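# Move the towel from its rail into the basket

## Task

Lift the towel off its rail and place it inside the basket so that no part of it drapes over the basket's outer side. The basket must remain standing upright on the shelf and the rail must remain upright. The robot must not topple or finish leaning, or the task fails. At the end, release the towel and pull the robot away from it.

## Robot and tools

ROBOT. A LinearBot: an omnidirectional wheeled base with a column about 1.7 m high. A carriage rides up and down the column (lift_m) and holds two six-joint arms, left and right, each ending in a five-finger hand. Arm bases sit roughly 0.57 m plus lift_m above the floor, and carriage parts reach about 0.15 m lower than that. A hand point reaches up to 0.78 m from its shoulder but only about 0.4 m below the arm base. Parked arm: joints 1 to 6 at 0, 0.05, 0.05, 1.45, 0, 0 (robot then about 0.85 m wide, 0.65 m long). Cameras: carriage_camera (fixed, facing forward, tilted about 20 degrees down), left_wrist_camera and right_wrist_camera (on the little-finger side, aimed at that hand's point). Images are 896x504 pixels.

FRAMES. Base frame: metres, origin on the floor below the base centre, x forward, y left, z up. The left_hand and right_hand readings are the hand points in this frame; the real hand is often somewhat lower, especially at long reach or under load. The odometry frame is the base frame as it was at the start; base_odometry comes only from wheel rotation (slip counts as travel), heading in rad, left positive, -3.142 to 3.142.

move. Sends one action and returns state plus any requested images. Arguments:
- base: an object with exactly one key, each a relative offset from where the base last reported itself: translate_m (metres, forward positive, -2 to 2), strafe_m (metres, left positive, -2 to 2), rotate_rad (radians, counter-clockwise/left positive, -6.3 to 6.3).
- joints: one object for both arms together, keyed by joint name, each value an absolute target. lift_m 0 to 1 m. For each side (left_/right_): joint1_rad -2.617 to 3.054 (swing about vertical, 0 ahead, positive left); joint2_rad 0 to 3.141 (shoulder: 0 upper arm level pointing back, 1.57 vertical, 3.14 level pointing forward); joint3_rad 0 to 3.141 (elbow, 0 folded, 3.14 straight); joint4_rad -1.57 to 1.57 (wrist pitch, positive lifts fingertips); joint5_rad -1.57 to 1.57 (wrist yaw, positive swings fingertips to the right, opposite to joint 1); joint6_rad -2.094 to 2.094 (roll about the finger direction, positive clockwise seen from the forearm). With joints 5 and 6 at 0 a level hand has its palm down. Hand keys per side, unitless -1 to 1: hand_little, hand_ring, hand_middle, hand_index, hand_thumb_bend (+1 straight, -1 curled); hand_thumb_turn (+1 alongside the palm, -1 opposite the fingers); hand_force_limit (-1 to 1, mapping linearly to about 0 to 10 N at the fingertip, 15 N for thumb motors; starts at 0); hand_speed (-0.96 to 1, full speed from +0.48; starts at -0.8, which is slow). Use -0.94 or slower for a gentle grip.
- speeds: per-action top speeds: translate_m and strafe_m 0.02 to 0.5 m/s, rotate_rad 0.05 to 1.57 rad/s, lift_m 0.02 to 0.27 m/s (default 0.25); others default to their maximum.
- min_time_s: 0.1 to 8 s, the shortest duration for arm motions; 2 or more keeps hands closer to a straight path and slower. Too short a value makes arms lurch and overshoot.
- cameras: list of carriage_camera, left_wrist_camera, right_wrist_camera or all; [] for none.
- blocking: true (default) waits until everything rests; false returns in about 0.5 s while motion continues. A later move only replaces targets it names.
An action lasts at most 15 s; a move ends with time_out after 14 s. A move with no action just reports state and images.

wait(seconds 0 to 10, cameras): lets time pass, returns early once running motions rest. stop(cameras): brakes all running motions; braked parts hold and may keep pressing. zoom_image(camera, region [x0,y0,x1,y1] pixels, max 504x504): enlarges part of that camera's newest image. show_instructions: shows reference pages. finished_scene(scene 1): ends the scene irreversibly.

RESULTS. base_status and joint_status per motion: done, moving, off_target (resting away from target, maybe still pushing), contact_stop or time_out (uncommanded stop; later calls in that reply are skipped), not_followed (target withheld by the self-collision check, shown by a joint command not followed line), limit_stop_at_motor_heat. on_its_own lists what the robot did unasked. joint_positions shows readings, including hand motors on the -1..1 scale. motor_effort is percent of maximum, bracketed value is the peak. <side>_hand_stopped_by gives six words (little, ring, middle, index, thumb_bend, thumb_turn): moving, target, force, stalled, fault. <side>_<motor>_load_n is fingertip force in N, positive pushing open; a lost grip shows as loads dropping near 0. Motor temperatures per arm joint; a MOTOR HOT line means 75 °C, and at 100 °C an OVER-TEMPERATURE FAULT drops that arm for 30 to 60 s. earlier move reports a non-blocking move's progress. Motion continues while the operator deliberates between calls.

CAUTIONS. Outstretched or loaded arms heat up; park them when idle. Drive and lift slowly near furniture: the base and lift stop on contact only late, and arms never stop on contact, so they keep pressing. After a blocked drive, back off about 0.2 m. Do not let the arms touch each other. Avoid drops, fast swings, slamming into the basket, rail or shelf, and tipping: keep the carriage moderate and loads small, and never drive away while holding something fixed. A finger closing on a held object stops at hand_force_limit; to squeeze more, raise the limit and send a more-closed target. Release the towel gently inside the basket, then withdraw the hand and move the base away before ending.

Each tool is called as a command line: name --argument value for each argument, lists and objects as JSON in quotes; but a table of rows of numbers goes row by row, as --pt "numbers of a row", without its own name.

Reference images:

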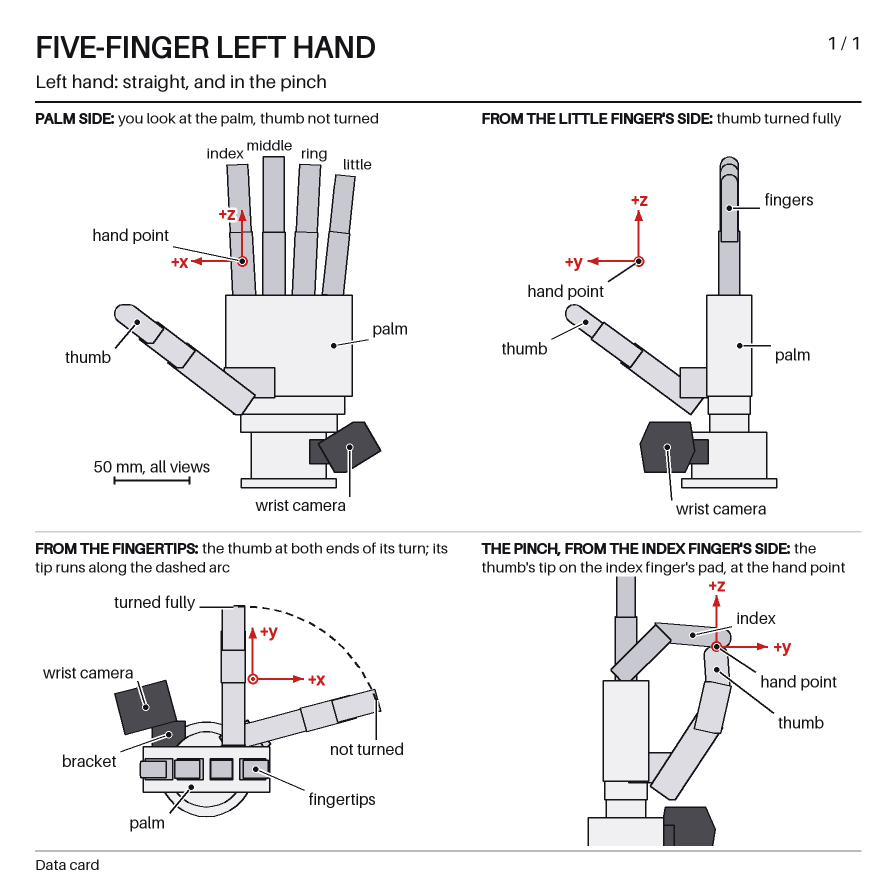

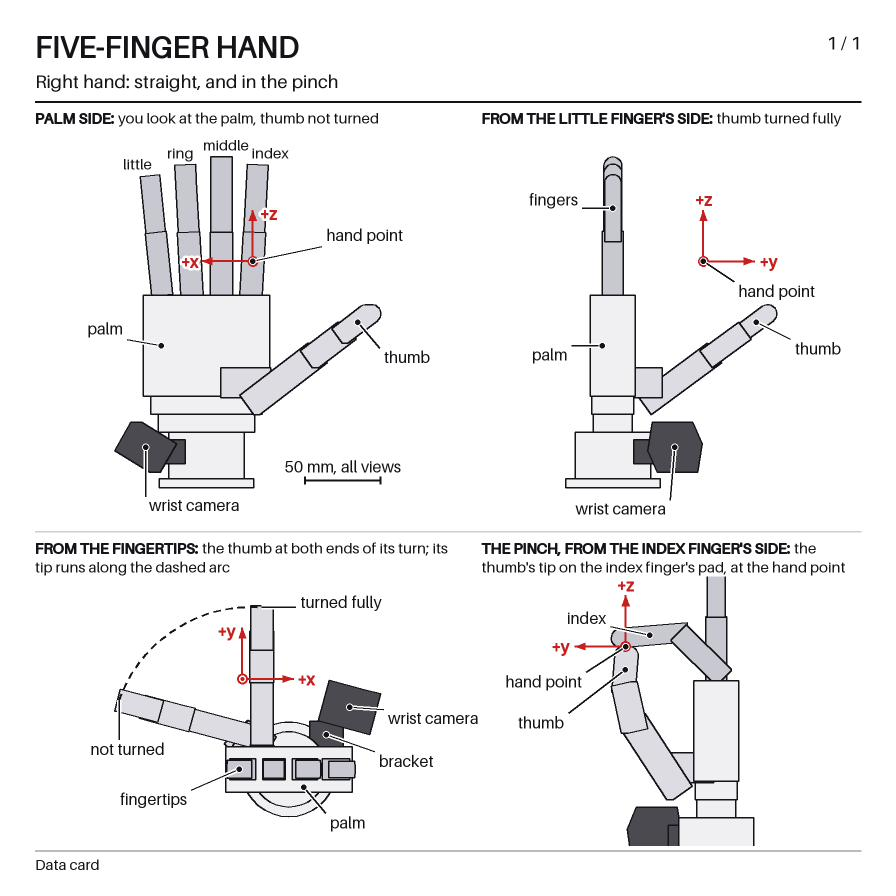

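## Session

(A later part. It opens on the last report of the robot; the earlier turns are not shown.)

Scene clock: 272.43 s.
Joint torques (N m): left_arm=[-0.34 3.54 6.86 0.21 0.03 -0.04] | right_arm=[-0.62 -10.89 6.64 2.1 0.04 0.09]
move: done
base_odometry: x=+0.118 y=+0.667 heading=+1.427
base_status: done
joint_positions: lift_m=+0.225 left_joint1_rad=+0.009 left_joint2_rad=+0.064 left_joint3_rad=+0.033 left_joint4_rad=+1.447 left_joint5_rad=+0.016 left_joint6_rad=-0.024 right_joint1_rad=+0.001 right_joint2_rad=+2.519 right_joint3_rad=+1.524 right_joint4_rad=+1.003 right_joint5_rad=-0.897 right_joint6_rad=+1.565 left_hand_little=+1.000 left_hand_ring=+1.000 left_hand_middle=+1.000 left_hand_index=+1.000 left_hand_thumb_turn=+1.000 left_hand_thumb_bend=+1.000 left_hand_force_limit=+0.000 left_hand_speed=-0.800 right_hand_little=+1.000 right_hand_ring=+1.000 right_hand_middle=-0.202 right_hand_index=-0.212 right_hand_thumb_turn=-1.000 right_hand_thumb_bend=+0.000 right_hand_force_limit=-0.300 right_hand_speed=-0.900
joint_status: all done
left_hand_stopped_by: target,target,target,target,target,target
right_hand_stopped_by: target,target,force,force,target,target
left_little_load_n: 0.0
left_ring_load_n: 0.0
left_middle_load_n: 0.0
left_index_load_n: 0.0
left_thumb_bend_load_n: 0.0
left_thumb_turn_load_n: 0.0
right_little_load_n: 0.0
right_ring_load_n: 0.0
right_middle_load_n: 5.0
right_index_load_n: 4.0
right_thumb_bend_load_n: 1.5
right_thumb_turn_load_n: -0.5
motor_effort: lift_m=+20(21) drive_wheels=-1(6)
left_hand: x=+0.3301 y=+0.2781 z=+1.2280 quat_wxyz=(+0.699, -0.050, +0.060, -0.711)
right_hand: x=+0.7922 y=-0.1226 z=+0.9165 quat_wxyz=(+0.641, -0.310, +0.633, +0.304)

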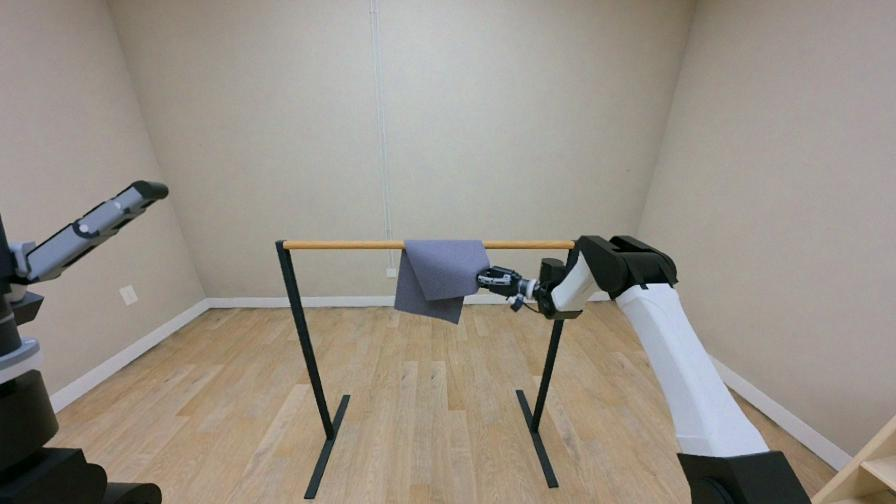

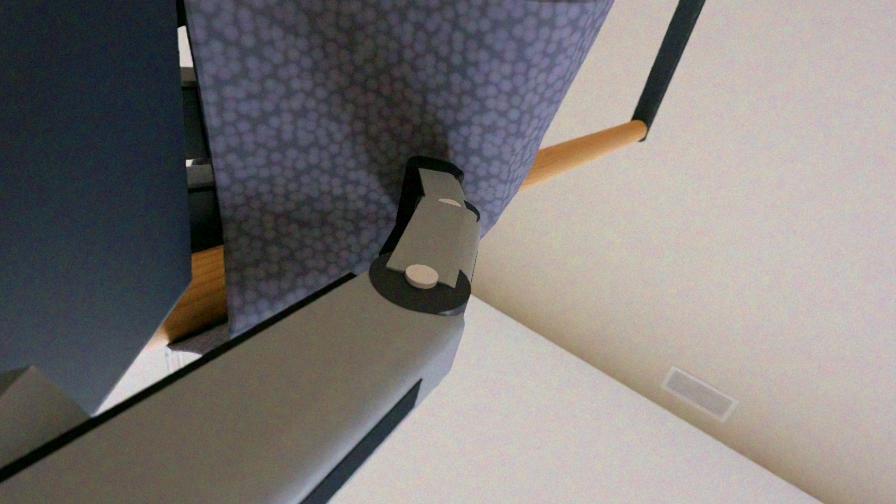

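move --base '{"translate_m": -0.04}' --joints '{"lift_m": 0.29}' --speeds '{"translate_m": 0.04, "lift_m": 0.05}' --cameras '[]'

move --joints '{"lift_m": 0.42}' --speeds '{"lift_m": 0.08}' --cameras '["carriage_camera", "right_wrist_camera"]'

zoom_image --camera "carriage_camera" --region '[360, 200, 620, 384]'

Scene clock: 286.43 s.
Joint torques (N m): left_arm=[-0.34 3.54 6.84 0.18 0.04 -0.06] | right_arm=[-0.77 -10.76 6.71 2.1 0.09 0.07]
Motor temperatures (°C): left_arm=[20 28 38 33 25 24] | right_arm=[21 43 48 39 24 26]
move: done
base_odometry: x=+0.112 y=+0.628 heading=+1.427
base_status: done
joint_positions: lift_m=+0.290 left_joint1_rad=+0.009 left_joint2_rad=+0.064 left_joint3_rad=+0.033 left_joint4_rad=+1.446 left_joint5_rad=+0.016 left_joint6_rad=-0.024 right_joint1_rad=+0.001 right_joint2_rad=+2.520 right_joint3_rad=+1.525 right_joint4_rad=+1.002 right_joint5_rad=-0.897 right_joint6_rad=+1.565 left_hand_little=+1.000 left_hand_ring=+1.000 left_hand_middle=+1.000 left_hand_index=+1.000 left_hand_thumb_turn=+1.000 left_hand_thumb_bend=+1.000 left_hand_force_limit=+0.000 left_hand_speed=-0.800 right_hand_little=+1.000 right_hand_ring=+1.000 right_hand_middle=-0.202 right_hand_index=-0.212 right_hand_thumb_turn=-1.000 right_hand_thumb_bend=+0.000 right_hand_force_limit=-0.300 right_hand_speed=-0.900
joint_status: all done
left_hand_stopped_by: target,target,target,target,target,target
right_hand_stopped_by: target,target,force,force,target,target
left_little_load_n: 0.0
left_ring_load_n: 0.0
left_middle_load_n: 0.0
left_index_load_n: 0.0
left_thumb_bend_load_n: 0.0
left_thumb_turn_load_n: 0.0
right_little_load_n: 0.0
right_ring_load_n: 0.0
right_middle_load_n: 5.0
right_index_load_n: 4.0
right_thumb_bend_load_n: 1.0
right_thumb_turn_load_n: -0.5
motor_effort: lift_m=+19(23) drive_wheels=-1(11)
left_hand: x=+0.3302 y=+0.2781 z=+1.2931 quat_wxyz=(+0.699, -0.050, +0.060, -0.711)
right_hand: x=+0.7924 y=-0.1226 z=+0.9812 quat_wxyz=(+0.640, -0.310, +0.634, +0.304)

Scene clock: 288.53 s.
Joint torques (N m): left_arm=[-0.34 3.49 6.86 0.15 0.03 -0.06] | right_arm=[-0.55 -10.82 6.68 2.07 0.07 0.04]
move: done
base_odometry: x=+0.112 y=+0.628 heading=+1.427
base_status: not commanded
joint_positions: lift_m=+0.420 left_joint1_rad=+0.009 left_joint2_rad=+0.064 left_joint3_rad=+0.033 left_joint4_rad=+1.446 left_joint5_rad=+0.016 left_joint6_rad=-0.024 right_joint1_rad=+0.001 right_joint2_rad=+2.522 right_joint3_rad=+1.526 right_joint4_rad=+0.998 right_joint5_rad=-0.897 right_joint6_rad=+1.565 left_hand_little=+1.000 left_hand_ring=+1.000 left_hand_middle=+1.000 left_hand_index=+1.000 left_hand_thumb_turn=+1.000 left_hand_thumb_bend=+1.000 left_hand_force_limit=+0.000 left_hand_speed=-0.800 right_hand_little=+1.000 right_hand_ring=+1.000 right_hand_middle=-0.202 right_hand_index=-0.212 right_hand_thumb_turn=-1.000 right_hand_thumb_bend=+0.000 right_hand_force_limit=-0.300 right_hand_speed=-0.900
joint_status: all done
left_hand_stopped_by: target,target,target,target,target,target
right_hand_stopped_by: target,target,force,force,target,target
left_little_load_n: 0.0
left_ring_load_n: 0.0
left_middle_load_n: 0.0
left_index_load_n: 0.0
left_thumb_bend_load_n: 0.0
left_thumb_turn_load_n: 0.0
right_little_load_n: 0.0
right_ring_load_n: 0.0
right_middle_load_n: 4.5
right_index_load_n: 4.0
right_thumb_bend_load_n: 1.5
right_thumb_turn_load_n: 0.0
motor_effort: lift_m=+19(24) drive_wheels=+1(1)
left_hand: x=+0.3302 y=+0.2781 z=+1.4231 quat_wxyz=(+0.699, -0.050, +0.060, -0.711)
right_hand: x=+0.7926 y=-0.1226 z=+1.1100 quat_wxyz=(+0.639, -0.309, +0.635, +0.305)

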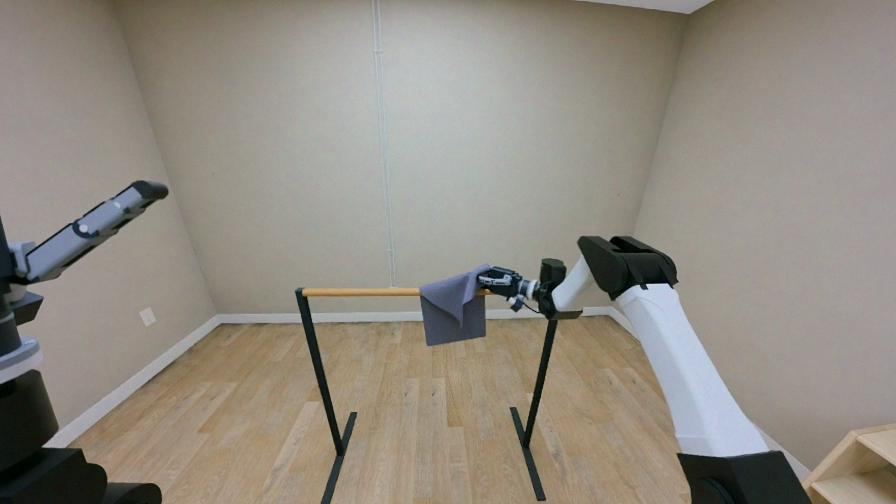

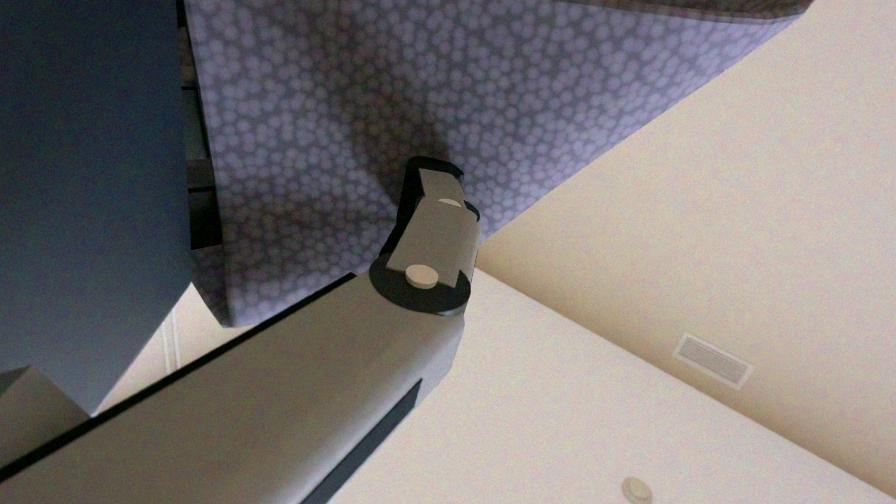

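Scaled by 1.938 from the camera's image (finer frame: 1280x720).

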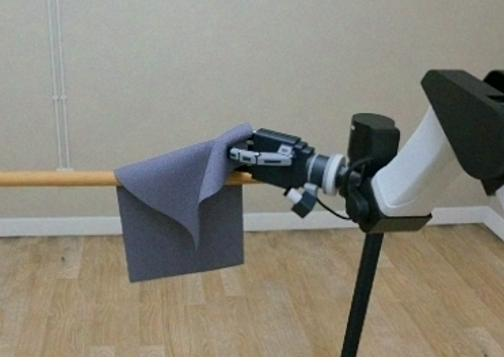

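move --joints '{"lift_m": 0.56}' --speeds '{"lift_m": 0.08}' --cameras '[]'

move --base '{"translate_m": 0.11}' --speeds '{"translate_m": 0.06}' --cameras '["carriage_camera", "right_wrist_camera"]'

zoom_image --camera "carriage_camera" --region '[360, 220, 620, 404]'

Scene clock: 295.63 s.
Joint torques (N m): left_arm=[-0.35 3.6 7.15 0.19 0.03 -0.05] | right_arm=[-0.68 -11.48 6.67 2.22 0.1 0.07]
move: done
base_odometry: x=+0.112 y=+0.628 heading=+1.427
base_status: not commanded
joint_positions: lift_m=+0.560 left_joint1_rad=+0.009 left_joint2_rad=+0.064 left_joint3_rad=+0.033 left_joint4_rad=+1.446 left_joint5_rad=+0.016 left_joint6_rad=-0.024 right_joint1_rad=+0.001 right_joint2_rad=+2.523 right_joint3_rad=+1.527 right_joint4_rad=+0.994 right_joint5_rad=-0.897 right_joint6_rad=+1.565 left_hand_little=+1.000 left_hand_ring=+1.000 left_hand_middle=+1.000 left_hand_index=+1.000 left_hand_thumb_turn=+1.000 left_hand_thumb_bend=+1.000 left_hand_force_limit=+0.000 left_hand_speed=-0.800 right_hand_little=+1.000 right_hand_ring=+1.000 right_hand_middle=-0.202 right_hand_index=-0.212 right_hand_thumb_turn=-1.000 right_hand_thumb_bend=+0.000 right_hand_force_limit=-0.300 right_hand_speed=-0.900
joint_status: all done
left_hand_stopped_by: target,target,target,target,target,target
right_hand_stopped_by: target,target,force,force,target,target
left_little_load_n: 0.0
left_ring_load_n: 0.0
left_middle_load_n: 0.0
left_index_load_n: 0.0
left_thumb_bend_load_n: 0.0
left_thumb_turn_load_n: -0.5
right_little_load_n: 0.0
right_ring_load_n: -0.5
right_middle_load_n: 5.0
right_index_load_n: 4.0
right_thumb_bend_load_n: 1.5
right_thumb_turn_load_n: -0.5
motor_effort: lift_m=+19(24) drive_wheels=+0(1)
left_hand: x=+0.3302 y=+0.2781 z=+1.5632 quat_wxyz=(+0.699, -0.050, +0.060, -0.711)
right_hand: x=+0.7929 y=-0.1226 z=+1.2485 quat_wxyz=(+0.637, -0.308, +0.637, +0.306)

Scene clock: 298.03 s.
Joint torques (N m): left_arm=[-0.34 3.52 7.05 0.18 0.02 -0.04] | right_arm=[-0.58 -11.29 6.46 2.26 0.06 0.06]
move: done
base_odometry: x=+0.127 y=+0.736 heading=+1.427
base_status: done
joint_positions: lift_m=+0.560 left_joint1_rad=+0.009 left_joint2_rad=+0.064 left_joint3_rad=+0.033 left_joint4_rad=+1.448 left_joint5_rad=+0.016 left_joint6_rad=-0.024 right_joint1_rad=+0.001 right_joint2_rad=+2.523 right_joint3_rad=+1.527 right_joint4_rad=+0.992 right_joint5_rad=-0.897 right_joint6_rad=+1.565 left_hand_little=+1.000 left_hand_ring=+1.000 left_hand_middle=+1.000 left_hand_index=+1.000 left_hand_thumb_turn=+1.000 left_hand_thumb_bend=+1.000 left_hand_force_limit=+0.000 left_hand_speed=-0.800 right_hand_little=+1.000 right_hand_ring=+1.000 right_hand_middle=-0.202 right_hand_index=-0.212 right_hand_thumb_turn=-1.000 right_hand_thumb_bend=+0.000 right_hand_force_limit=-0.300 right_hand_speed=-0.900
joint_status: not commanded
left_hand_stopped_by: target,target,target,target,target,target
right_hand_stopped_by: target,target,force,force,target,target
left_little_load_n: 0.5
left_ring_load_n: 0.0
left_middle_load_n: 0.5
left_index_load_n: 0.0
left_thumb_bend_load_n: 0.0
left_thumb_turn_load_n: 0.0
right_little_load_n: 0.0
right_ring_load_n: 0.0
right_middle_load_n: 5.0
right_index_load_n: 4.0
right_thumb_bend_load_n: 1.5
right_thumb_turn_load_n: 0.0
motor_effort: lift_m=+19(19) drive_wheels=-5(10)
left_hand: x=+0.3298 y=+0.2781 z=+1.5633 quat_wxyz=(+0.699, -0.050, +0.059, -0.711)
right_hand: x=+0.7929 y=-0.1226 z=+1.2481 quat_wxyz=(+0.636, -0.308, +0.638, +0.306)

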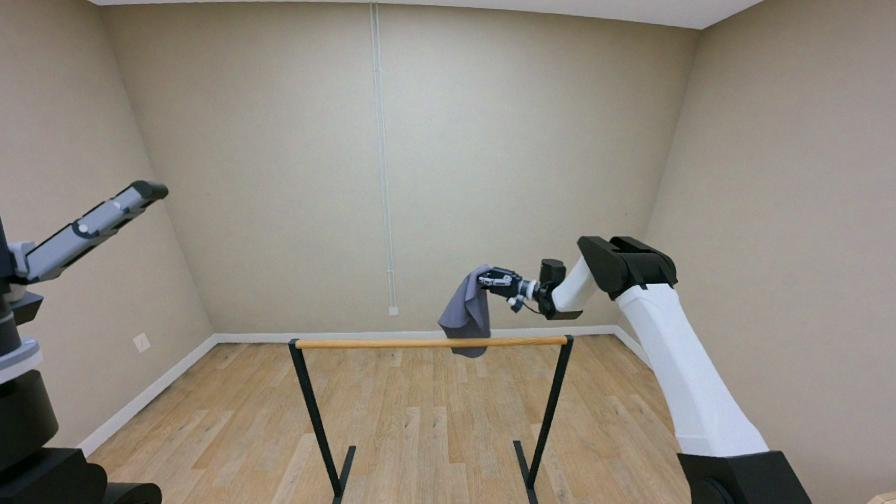

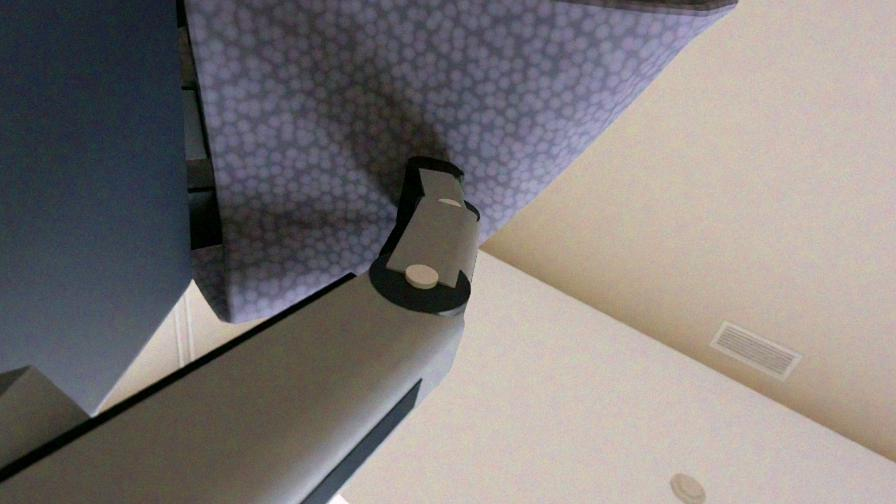

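Scaled by 1.938 from the camera's image (finer frame: 1280x720).

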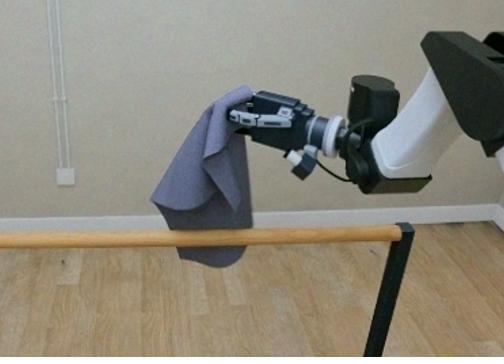

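move --joints '{"lift_m": 0.74}' --speeds '{"lift_m": 0.1}' --cameras '["carriage_camera", "right_wrist_camera"]'

zoom_image --camera "carriage_camera" --region '[360, 220, 620, 404]'

Scene clock: 306.67 s.
Joint torques (N m): left_arm=[-0.34 3.62 7.15 0.19 0.04 -0.05] | right_arm=[-0.76 -11.34 6.65 2.21 0.03 0.1]
move: done
base_odometry: x=+0.127 y=+0.736 heading=+1.427
base_status: not commanded
joint_positions: lift_m=+0.740 left_joint1_rad=+0.009 left_joint2_rad=+0.064 left_joint3_rad=+0.033 left_joint4_rad=+1.448 left_joint5_rad=+0.016 left_joint6_rad=-0.024 right_joint1_rad=+0.001 right_joint2_rad=+2.526 right_joint3_rad=+1.527 right_joint4_rad=+0.992 right_joint5_rad=-0.897 right_joint6_rad=+1.565 left_hand_little=+1.000 left_hand_ring=+1.000 left_hand_middle=+1.000 left_hand_index=+1.000 left_hand_thumb_turn=+1.000 left_hand_thumb_bend=+1.000 left_hand_force_limit=+0.000 left_hand_speed=-0.800 right_hand_little=+1.000 right_hand_ring=+1.000 right_hand_middle=-0.202 right_hand_index=-0.212 right_hand_thumb_turn=-1.000 right_hand_thumb_bend=+0.000 right_hand_force_limit=-0.300 right_hand_speed=-0.900
joint_status: all done
left_hand_stopped_by: target,target,target,target,target,target
right_hand_stopped_by: target,target,force,force,target,target
left_little_load_n: 0.0
left_ring_load_n: 0.0
left_middle_load_n: 0.0
left_index_load_n: 0.0
left_thumb_bend_load_n: 0.0
left_thumb_turn_load_n: 0.0
right_little_load_n: 0.0
right_ring_load_n: -0.5
right_middle_load_n: 4.5
right_index_load_n: 4.0
right_thumb_bend_load_n: 1.0
right_thumb_turn_load_n: 0.0
motor_effort: lift_m=+18(23) drive_wheels=+6(6)
left_hand: x=+0.3298 y=+0.2781 z=+1.7433 quat_wxyz=(+0.699, -0.050, +0.059, -0.711)
right_hand: x=+0.7930 y=-0.1226 z=+1.4271 quat_wxyz=(+0.636, -0.308, +0.638, +0.306)

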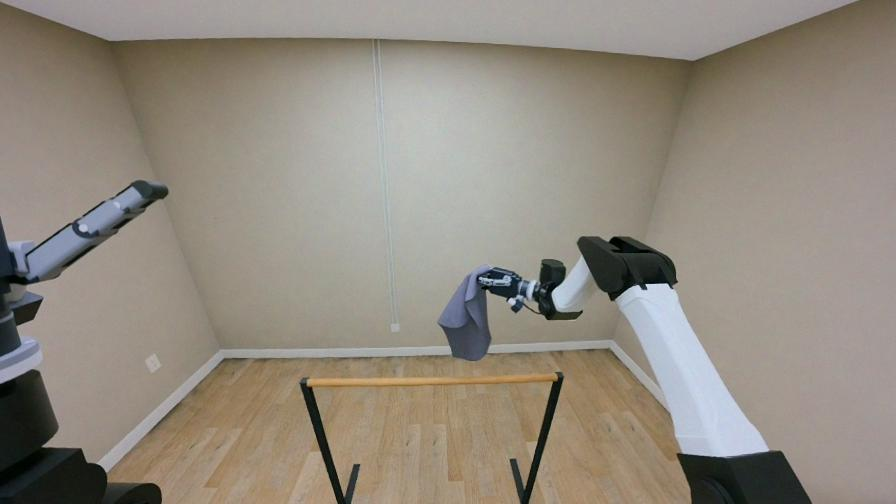

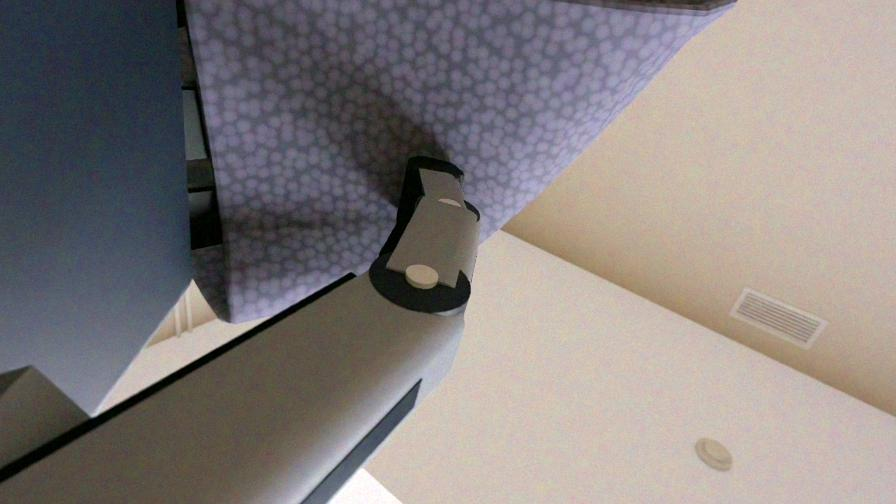

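Scaled by 1.938 from the camera's image (finer frame: 1280x720).

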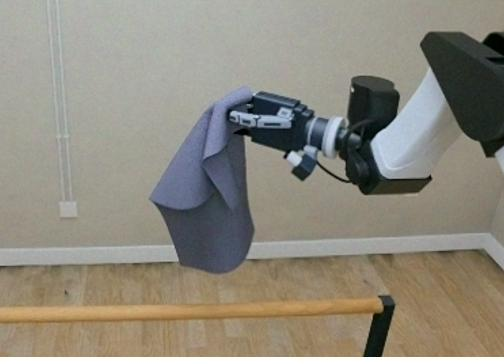

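move --base '{"translate_m": -0.42}' --speeds '{"translate_m": 0.15}' --cameras '[]'

move --base '{"rotate_rad": -1.277}' --speeds '{"rotate_rad": 0.4, "lift_m": 0.1}' --joints '{"lift_m": 0.5}' --cameras '["carriage_camera"]'

zoom_image --camera "carriage_camera" --region '[200, 200, 600, 480]'

Scene clock: 340.13 s.
Joint torques (N m): left_arm=[-0.34 3.66 6.94 0.16 0.02 -0.05] | right_arm=[-0.54 -11.54 6.56 2.23 0.08 0.12]
Motor temperatures (°C): left_arm=[20 27 38 33 25 24] | right_arm=[21 50 46 38 23 26]
move: done
base_odometry: x=+0.067 y=+0.321 heading=+1.427
base_status: done
joint_positions: lift_m=+0.740 left_joint1_rad=+0.009 left_joint2_rad=+0.064 left_joint3_rad=+0.033 left_joint4_rad=+1.448 left_joint5_rad=+0.017 left_joint6_rad=-0.024 right_joint1_rad=+0.001 right_joint2_rad=+2.526 right_joint3_rad=+1.527 right_joint4_rad=+0.991 right_joint5_rad=-0.897 right_joint6_rad=+1.565 left_hand_little=+1.000 left_hand_ring=+1.000 left_hand_middle=+1.000 left_hand_index=+1.000 left_hand_thumb_turn=+1.000 left_hand_thumb_bend=+1.000 left_hand_force_limit=+0.000 left_hand_speed=-0.800 right_hand_little=+1.000 right_hand_ring=+1.000 right_hand_middle=-0.202 right_hand_index=-0.212 right_hand_thumb_turn=-1.000 right_hand_thumb_bend=+0.000 right_hand_force_limit=-0.300 right_hand_speed=-0.900
joint_status: not commanded
left_hand_stopped_by: target,target,target,target,target,target
right_hand_stopped_by: target,target,force,force,target,target
left_little_load_n: 0.0
left_ring_load_n: 0.0
left_middle_load_n: 0.0
left_index_load_n: 0.0
left_thumb_bend_load_n: 0.0
left_thumb_turn_load_n: 0.0
right_little_load_n: 0.0
right_ring_load_n: -0.5
right_middle_load_n: 4.5
right_index_load_n: 4.0
right_thumb_bend_load_n: 1.5
right_thumb_turn_load_n: 0.0
motor_effort: lift_m=+18(19) drive_wheels=+0(11)
left_hand: x=+0.3297 y=+0.2780 z=+1.7433 quat_wxyz=(+0.699, -0.049, +0.059, -0.711)
right_hand: x=+0.7930 y=-0.1226 z=+1.4270 quat_wxyz=(+0.635, -0.308, +0.639, +0.306)

Scene clock: 344.13 s.
Joint torques (N m): left_arm=[-0.39 3.56 7.01 0.19 0.03 -0.05] | right_arm=[-0.21 -11.73 6.49 2.31 0.07 0.09]
move: done
base_odometry: x=+0.067 y=+0.321 heading=+0.151
base_status: done
joint_positions: lift_m=+0.500 left_joint1_rad=+0.009 left_joint2_rad=+0.064 left_joint3_rad=+0.033 left_joint4_rad=+1.448 left_joint5_rad=+0.016 left_joint6_rad=-0.024 right_joint1_rad=-0.004 right_joint2_rad=+2.527 right_joint3_rad=+1.528 right_joint4_rad=+0.988 right_joint5_rad=-0.897 right_joint6_rad=+1.565 left_hand_little=+1.000 left_hand_ring=+1.000 left_hand_middle=+1.000 left_hand_index=+1.000 left_hand_thumb_turn=+1.000 left_hand_thumb_bend=+1.000 left_hand_force_limit=+0.000 left_hand_speed=-0.800 right_hand_little=+1.000 right_hand_ring=+1.000 right_hand_middle=-0.202 right_hand_index=-0.212 right_hand_thumb_turn=-1.000 right_hand_thumb_bend=+0.000 right_hand_force_limit=-0.300 right_hand_speed=-0.900
joint_status: all done
left_hand_stopped_by: target,target,target,target,target,target
right_hand_stopped_by: target,target,force,force,target,target
left_little_load_n: 0.0
left_ring_load_n: 0.0
left_middle_load_n: 0.0
left_index_load_n: 0.0
left_thumb_bend_load_n: 0.0
left_thumb_turn_load_n: 0.0
right_little_load_n: 0.0
right_ring_load_n: -0.5
right_middle_load_n: 4.5
right_index_load_n: 4.0
right_thumb_bend_load_n: 1.5
right_thumb_turn_load_n: 0.0
motor_effort: lift_m=+20(20) drive_wheels=+8(13)
left_hand: x=+0.3297 y=+0.2781 z=+1.5032 quat_wxyz=(+0.699, -0.050, +0.059, -0.711)
right_hand: x=+0.7941 y=-0.1256 z=+1.1860 quat_wxyz=(+0.635, -0.305, +0.640, +0.305)

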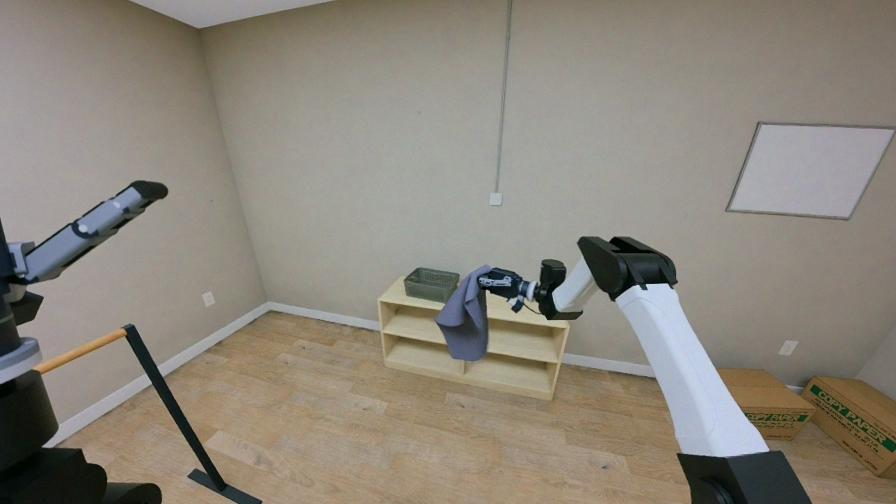

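Scaled by 1.260 from the camera's image (finer frame: 1280x720).

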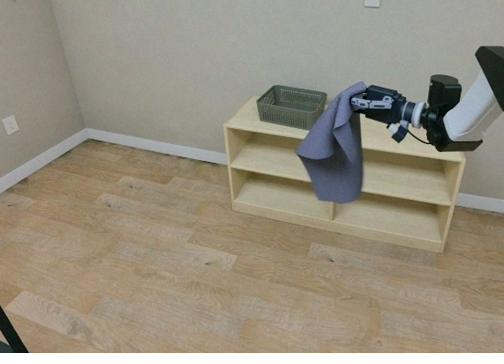

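move --base '{"translate_m": 0.65}' --speeds '{"translate_m": 0.2}' --cameras '[]'

move --base '{"strafe_m": 0.2}' --speeds '{"strafe_m": 0.15}' --cameras '["carriage_camera", "right_wrist_camera"]'

zoom_image --camera "carriage_camera" --region '[340, 240, 640, 450]'

Scene clock: 356.00 s.
Joint torques (N m): left_arm=[-0.39 3.75 6.95 0.16 0.04 -0.04] | right_arm=[-0.06 -11.41 6.49 2.25 0.1 0.1]
move: done
base_odometry: x=+0.710 y=+0.417 heading=+0.150
base_status: done
joint_positions: lift_m=+0.500 left_joint1_rad=+0.009 left_joint2_rad=+0.064 left_joint3_rad=+0.033 left_joint4_rad=+1.450 left_joint5_rad=+0.016 left_joint6_rad=-0.024 right_joint1_rad=-0.004 right_joint2_rad=+2.527 right_joint3_rad=+1.528 right_joint4_rad=+0.989 right_joint5_rad=-0.897 right_joint6_rad=+1.565 left_hand_little=+1.000 left_hand_ring=+1.000 left_hand_middle=+1.000 left_hand_index=+1.000 left_hand_thumb_turn=+1.000 left_hand_thumb_bend=+1.000 left_hand_force_limit=+0.000 left_hand_speed=-0.800 right_hand_little=+1.000 right_hand_ring=+1.000 right_hand_middle=-0.202 right_hand_index=-0.212 right_hand_thumb_turn=-1.000 right_hand_thumb_bend=+0.000 right_hand_force_limit=-0.300 right_hand_speed=-0.900
joint_status: not commanded
left_hand_stopped_by: target,target,target,target,target,target
right_hand_stopped_by: target,target,force,force,target,target
left_little_load_n: 0.0
left_ring_load_n: 0.0
left_middle_load_n: 0.0
left_index_load_n: 0.0
left_thumb_bend_load_n: 0.0
left_thumb_turn_load_n: 0.0
right_little_load_n: 0.0
right_ring_load_n: 0.0
right_middle_load_n: 4.5
right_index_load_n: 4.0
right_thumb_bend_load_n: 1.5
right_thumb_turn_load_n: -0.5
motor_effort: lift_m=+20(20) drive_wheels=+9(17)
left_hand: x=+0.3292 y=+0.2780 z=+1.5034 quat_wxyz=(+0.699, -0.049, +0.059, -0.711)
right_hand: x=+0.7941 y=-0.1256 z=+1.1861 quat_wxyz=(+0.635, -0.306, +0.640, +0.305)

Scene clock: 358.30 s.
Joint torques (N m): left_arm=[-0.27 3.6 6.99 0.17 0.02 -0.05] | right_arm=[-0.39 -11.59 6.52 2.23 0.04 0.08]
move: done
base_odometry: x=+0.680 y=+0.615 heading=+0.149
base_status: done
joint_positions: lift_m=+0.500 left_joint1_rad=+0.009 left_joint2_rad=+0.064 left_joint3_rad=+0.033 left_joint4_rad=+1.450 left_joint5_rad=+0.017 left_joint6_rad=-0.024 right_joint1_rad=-0.001 right_joint2_rad=+2.527 right_joint3_rad=+1.528 right_joint4_rad=+0.989 right_joint5_rad=-0.898 right_joint6_rad=+1.565 left_hand_little=+1.000 left_hand_ring=+1.000 left_hand_middle=+1.000 left_hand_index=+1.000 left_hand_thumb_turn=+1.000 left_hand_thumb_bend=+1.000 left_hand_force_limit=+0.000 left_hand_speed=-0.800 right_hand_little=+1.000 right_hand_ring=+1.000 right_hand_middle=-0.202 right_hand_index=-0.212 right_hand_thumb_turn=-1.000 right_hand_thumb_bend=+0.000 right_hand_force_limit=-0.300 right_hand_speed=-0.900
joint_status: not commanded
left_hand_stopped_by: target,target,target,target,target,target
right_hand_stopped_by: target,target,force,force,target,target
left_little_load_n: 0.0
left_ring_load_n: 0.0
left_middle_load_n: 0.0
left_index_load_n: 0.0
left_thumb_bend_load_n: 0.5
left_thumb_turn_load_n: 0.0
right_little_load_n: 0.0
right_ring_load_n: -0.5
right_middle_load_n: 5.0
right_index_load_n: 4.0
right_thumb_bend_load_n: 1.0
right_thumb_turn_load_n: 0.0
motor_effort: lift_m=+20(20) drive_wheels=-2(12)
left_hand: x=+0.3292 y=+0.2779 z=+1.5034 quat_wxyz=(+0.699, -0.049, +0.059, -0.711)
right_hand: x=+0.7933 y=-0.1236 z=+1.1861 quat_wxyz=(+0.635, -0.307, +0.640, +0.306)

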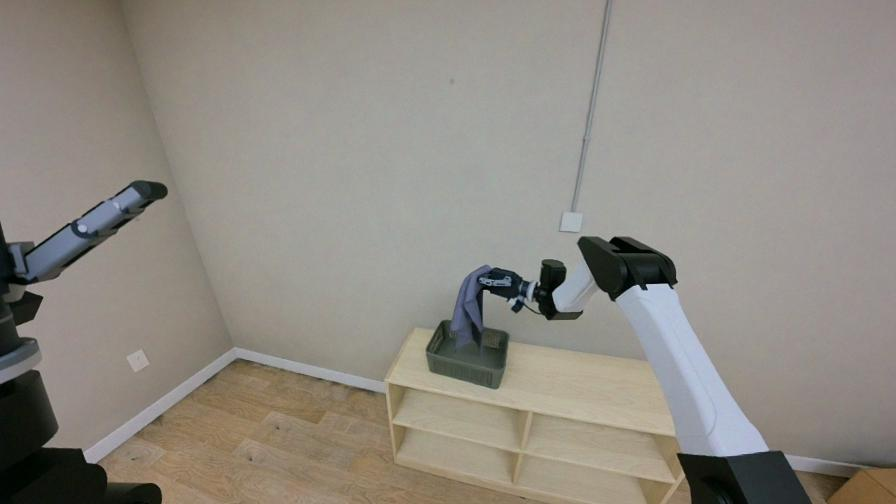

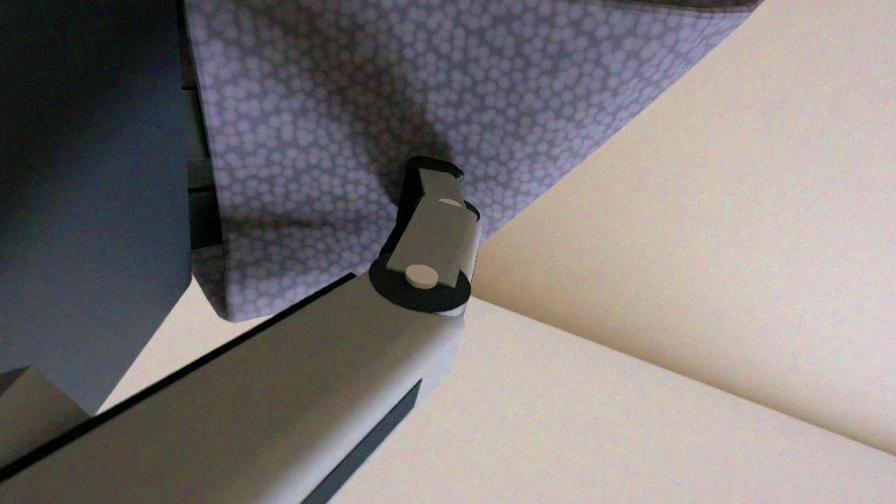

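Scaled by 1.680 from the camera's image (finer frame: 1280x720).

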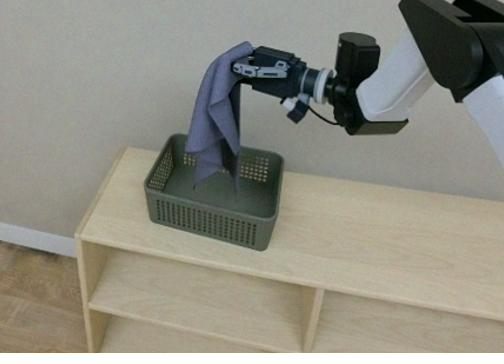

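move --joints '{"lift_m": 0.78, "right_joint1_rad": 0.1, "right_joint2_rad": 2.79, "right_joint3_rad": 2.19, "right_joint4_rad": -0.7, "right_joint5_rad": 0.0, "right_joint6_rad": 1.57}' --speeds '{"lift_m": 0.08}' --min_time_s 4 --cameras '["carriage_camera", "right_wrist_camera"]'

zoom_image --camera "carriage_camera" --region '[340, 240, 640, 450]'

Scene clock: 388.10 s.
Joint torques (N m): left_arm=[-0.36 3.37 6.98 0.12 0.02 -0.05] | right_arm=[-0.01 -11.3 8.08 0.92 0.15 0.03]
move: done
base_odometry: x=+0.680 y=+0.615 heading=+0.149
base_status: not commanded
joint_positions: lift_m=+0.780 left_joint1_rad=+0.009 left_joint2_rad=+0.064 left_joint3_rad=+0.033 left_joint4_rad=+1.450 left_joint5_rad=+0.017 left_joint6_rad=-0.024 right_joint1_rad=+0.094 right_joint2_rad=+2.762 right_joint3_rad=+2.164 right_joint4_rad=-0.691 right_joint5_rad=-0.008 right_joint6_rad=+1.565 left_hand_little=+1.000 left_hand_ring=+1.000 left_hand_middle=+1.000 left_hand_index=+1.000 left_hand_thumb_turn=+1.000 left_hand_thumb_bend=+1.000 left_hand_force_limit=+0.000 left_hand_speed=-0.800 right_hand_little=+1.000 right_hand_ring=+1.000 right_hand_middle=-0.202 right_hand_index=-0.212 right_hand_thumb_turn=-1.000 right_hand_thumb_bend=+0.000 right_hand_force_limit=-0.300 right_hand_speed=-0.900
joint_status: all done
left_hand_stopped_by: target,target,target,target,target,target
right_hand_stopped_by: target,target,force,force,target,target
left_little_load_n: 0.0
left_ring_load_n: 0.0
left_middle_load_n: 0.0
left_index_load_n: 0.0
left_thumb_bend_load_n: 0.0
left_thumb_turn_load_n: 0.0
right_little_load_n: 0.0
right_ring_load_n: 0.0
right_middle_load_n: 5.0
right_index_load_n: 4.0
right_thumb_bend_load_n: 1.5
right_thumb_turn_load_n: -0.5
motor_effort: lift_m=+19(24) drive_wheels=-2(2)
left_hand: x=+0.3292 y=+0.2779 z=+1.7834 quat_wxyz=(+0.699, -0.049, +0.059, -0.711)
right_hand: x=+0.8232 y=-0.1943 z=+1.2194 quat_wxyz=(+0.140, -0.050, +0.989, +0.010)

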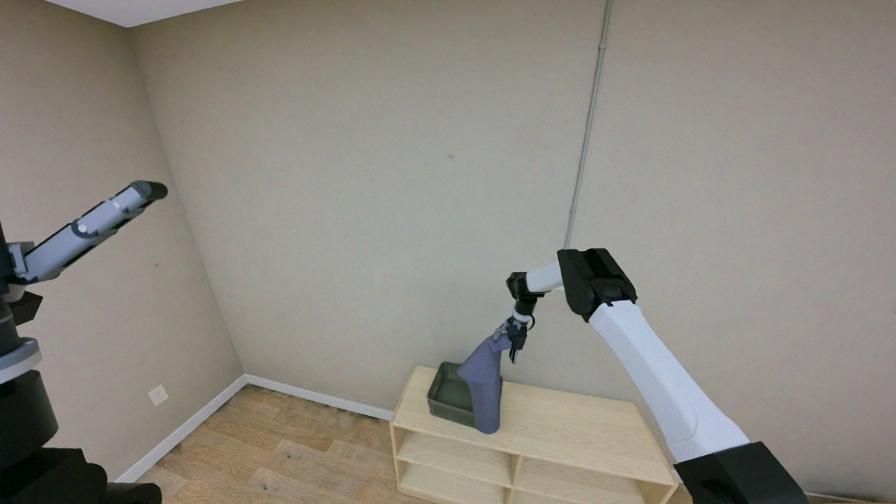

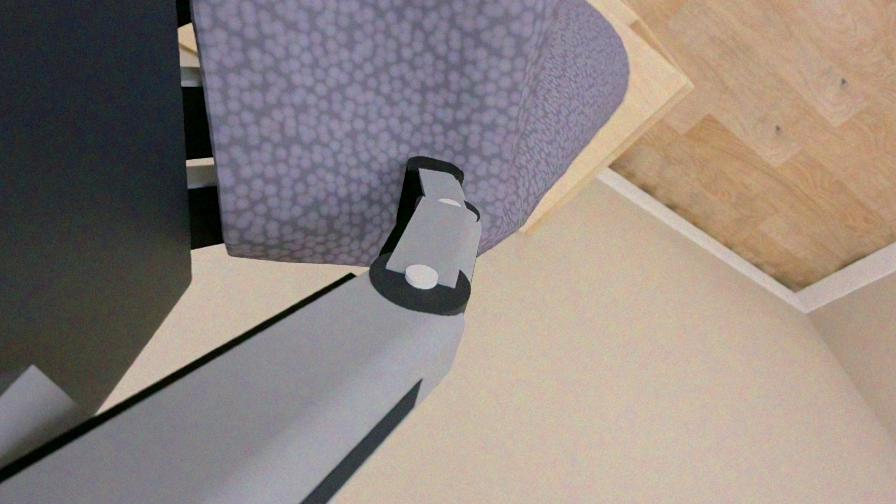

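Scaled by 1.680 from the camera's image (finer frame: 1280x720).

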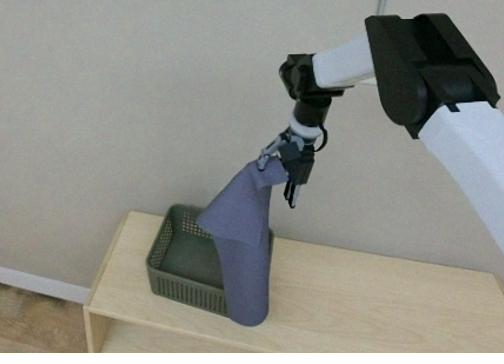

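move --base '{"strafe_m": 0.085}' --speeds '{"strafe_m": 0.1}' --cameras '[]'

move --base '{"translate_m": 0.18}' --speeds '{"translate_m": 0.1}' --cameras '["carriage_camera", "right_wrist_camera"]'

zoom_image --camera "carriage_camera" --region '[340, 260, 640, 470]'

Scene clock: 401.13 s.
Joint torques (N m): left_arm=[-0.08 3.44 6.93 0.17 0.03 -0.05] | right_arm=[-0.44 -11.26 7.97 0.9 0.14 0.04]
move: done
base_odometry: x=+0.668 y=+0.699 heading=+0.149
base_status: done
joint_positions: lift_m=+0.780 left_joint1_rad=+0.009 left_joint2_rad=+0.064 left_joint3_rad=+0.033 left_joint4_rad=+1.450 left_joint5_rad=+0.017 left_joint6_rad=-0.024 right_joint1_rad=+0.100 right_joint2_rad=+2.762 right_joint3_rad=+2.164 right_joint4_rad=-0.696 right_joint5_rad=-0.003 right_joint6_rad=+1.565 left_hand_little=+1.000 left_hand_ring=+1.000 left_hand_middle=+1.000 left_hand_index=+1.000 left_hand_thumb_turn=+1.000 left_hand_thumb_bend=+1.000 left_hand_force_limit=+0.000 left_hand_speed=-0.800 right_hand_little=+1.000 right_hand_ring=+1.000 right_hand_middle=-0.202 right_hand_index=-0.212 right_hand_thumb_turn=-1.000 right_hand_thumb_bend=+0.000 right_hand_force_limit=-0.300 right_hand_speed=-0.900
joint_status: not commanded
left_hand_stopped_by: target,target,target,target,target,target
right_hand_stopped_by: target,target,force,force,target,target
left_little_load_n: 0.0
left_ring_load_n: 0.0
left_middle_load_n: 0.0
left_index_load_n: 0.0
left_thumb_bend_load_n: 0.0
left_thumb_turn_load_n: 0.0
right_little_load_n: 0.0
right_ring_load_n: -0.5
right_middle_load_n: 5.0
right_index_load_n: 4.5
right_thumb_bend_load_n: 1.5
right_thumb_turn_load_n: 0.0
motor_effort: lift_m=+19(19) drive_wheels=-2(11)
left_hand: x=+0.3293 y=+0.2780 z=+1.7834 quat_wxyz=(+0.699, -0.049, +0.059, -0.711)
right_hand: x=+0.8212 y=-0.1917 z=+1.2185 quat_wxyz=(+0.138, -0.052, +0.989, +0.008)

Scene clock: 403.70 s.
Joint torques (N m): left_arm=[-0.36 3.6 6.99 0.23 0.03 -0.05] | right_arm=[-0.4 -11.51 7.95 0.92 0.11 0.06]
move: done
base_odometry: x=+0.846 y=+0.726 heading=+0.150
base_status: done
joint_positions: lift_m=+0.780 left_joint1_rad=+0.009 left_joint2_rad=+0.064 left_joint3_rad=+0.033 left_joint4_rad=+1.448 left_joint5_rad=+0.017 left_joint6_rad=-0.024 right_joint1_rad=+0.100 right_joint2_rad=+2.762 right_joint3_rad=+2.164 right_joint4_rad=-0.701 right_joint5_rad=-0.003 right_joint6_rad=+1.565 left_hand_little=+1.000 left_hand_ring=+1.000 left_hand_middle=+1.000 left_hand_index=+1.000 left_hand_thumb_turn=+1.000 left_hand_thumb_bend=+1.000 left_hand_force_limit=+0.000 left_hand_speed=-0.800 right_hand_little=+1.000 right_hand_ring=+1.000 right_hand_middle=-0.202 right_hand_index=-0.212 right_hand_thumb_turn=-1.000 right_hand_thumb_bend=+0.000 right_hand_force_limit=-0.300 right_hand_speed=-0.900
joint_status: not commanded
left_hand_stopped_by: target,target,target,target,target,target
right_hand_stopped_by: target,target,force,force,target,target
left_little_load_n: 0.0
left_ring_load_n: 0.5
left_middle_load_n: 0.0
left_index_load_n: 0.0
left_thumb_bend_load_n: 0.0
left_thumb_turn_load_n: -0.5
right_little_load_n: 0.0
right_ring_load_n: 0.0
right_middle_load_n: 5.0
right_index_load_n: 4.0
right_thumb_bend_load_n: 1.5
right_thumb_turn_load_n: 0.0
motor_effort: lift_m=+19(19) drive_wheels=+6(11)
left_hand: x=+0.3297 y=+0.2780 z=+1.7833 quat_wxyz=(+0.699, -0.049, +0.059, -0.711)
right_hand: x=+0.8201 y=-0.1918 z=+1.2179 quat_wxyz=(+0.135, -0.052, +0.989, +0.008)

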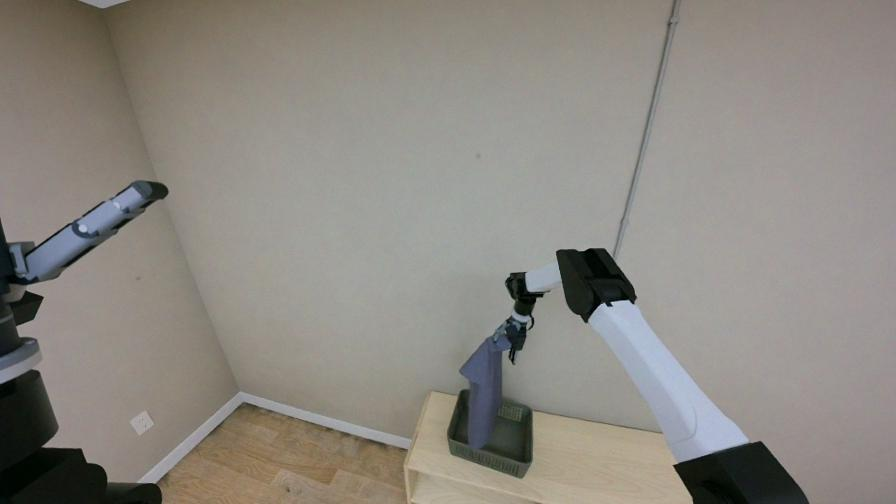

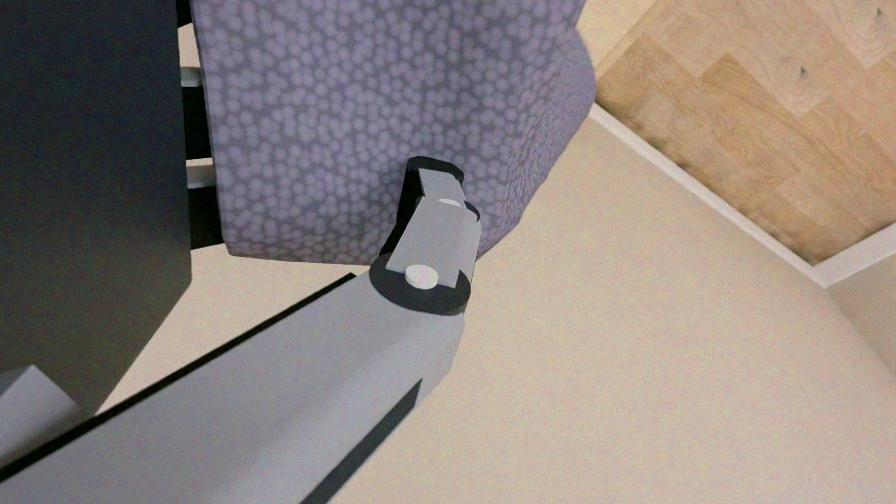

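Scaled by 1.680 from the camera's image (finer frame: 1280x720).

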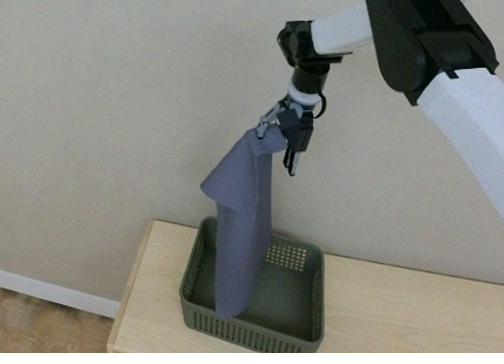

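zoom_image --camera "carriage_camera" --region '[440, 250, 580, 480]'

Scaled by 2.191 from the camera's image (finer frame: 1280x720).

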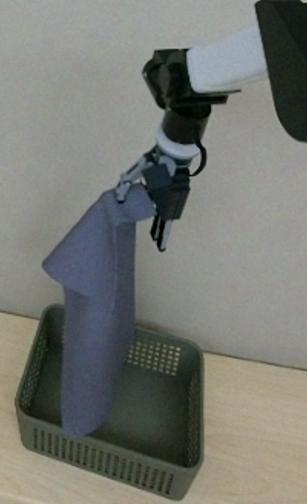

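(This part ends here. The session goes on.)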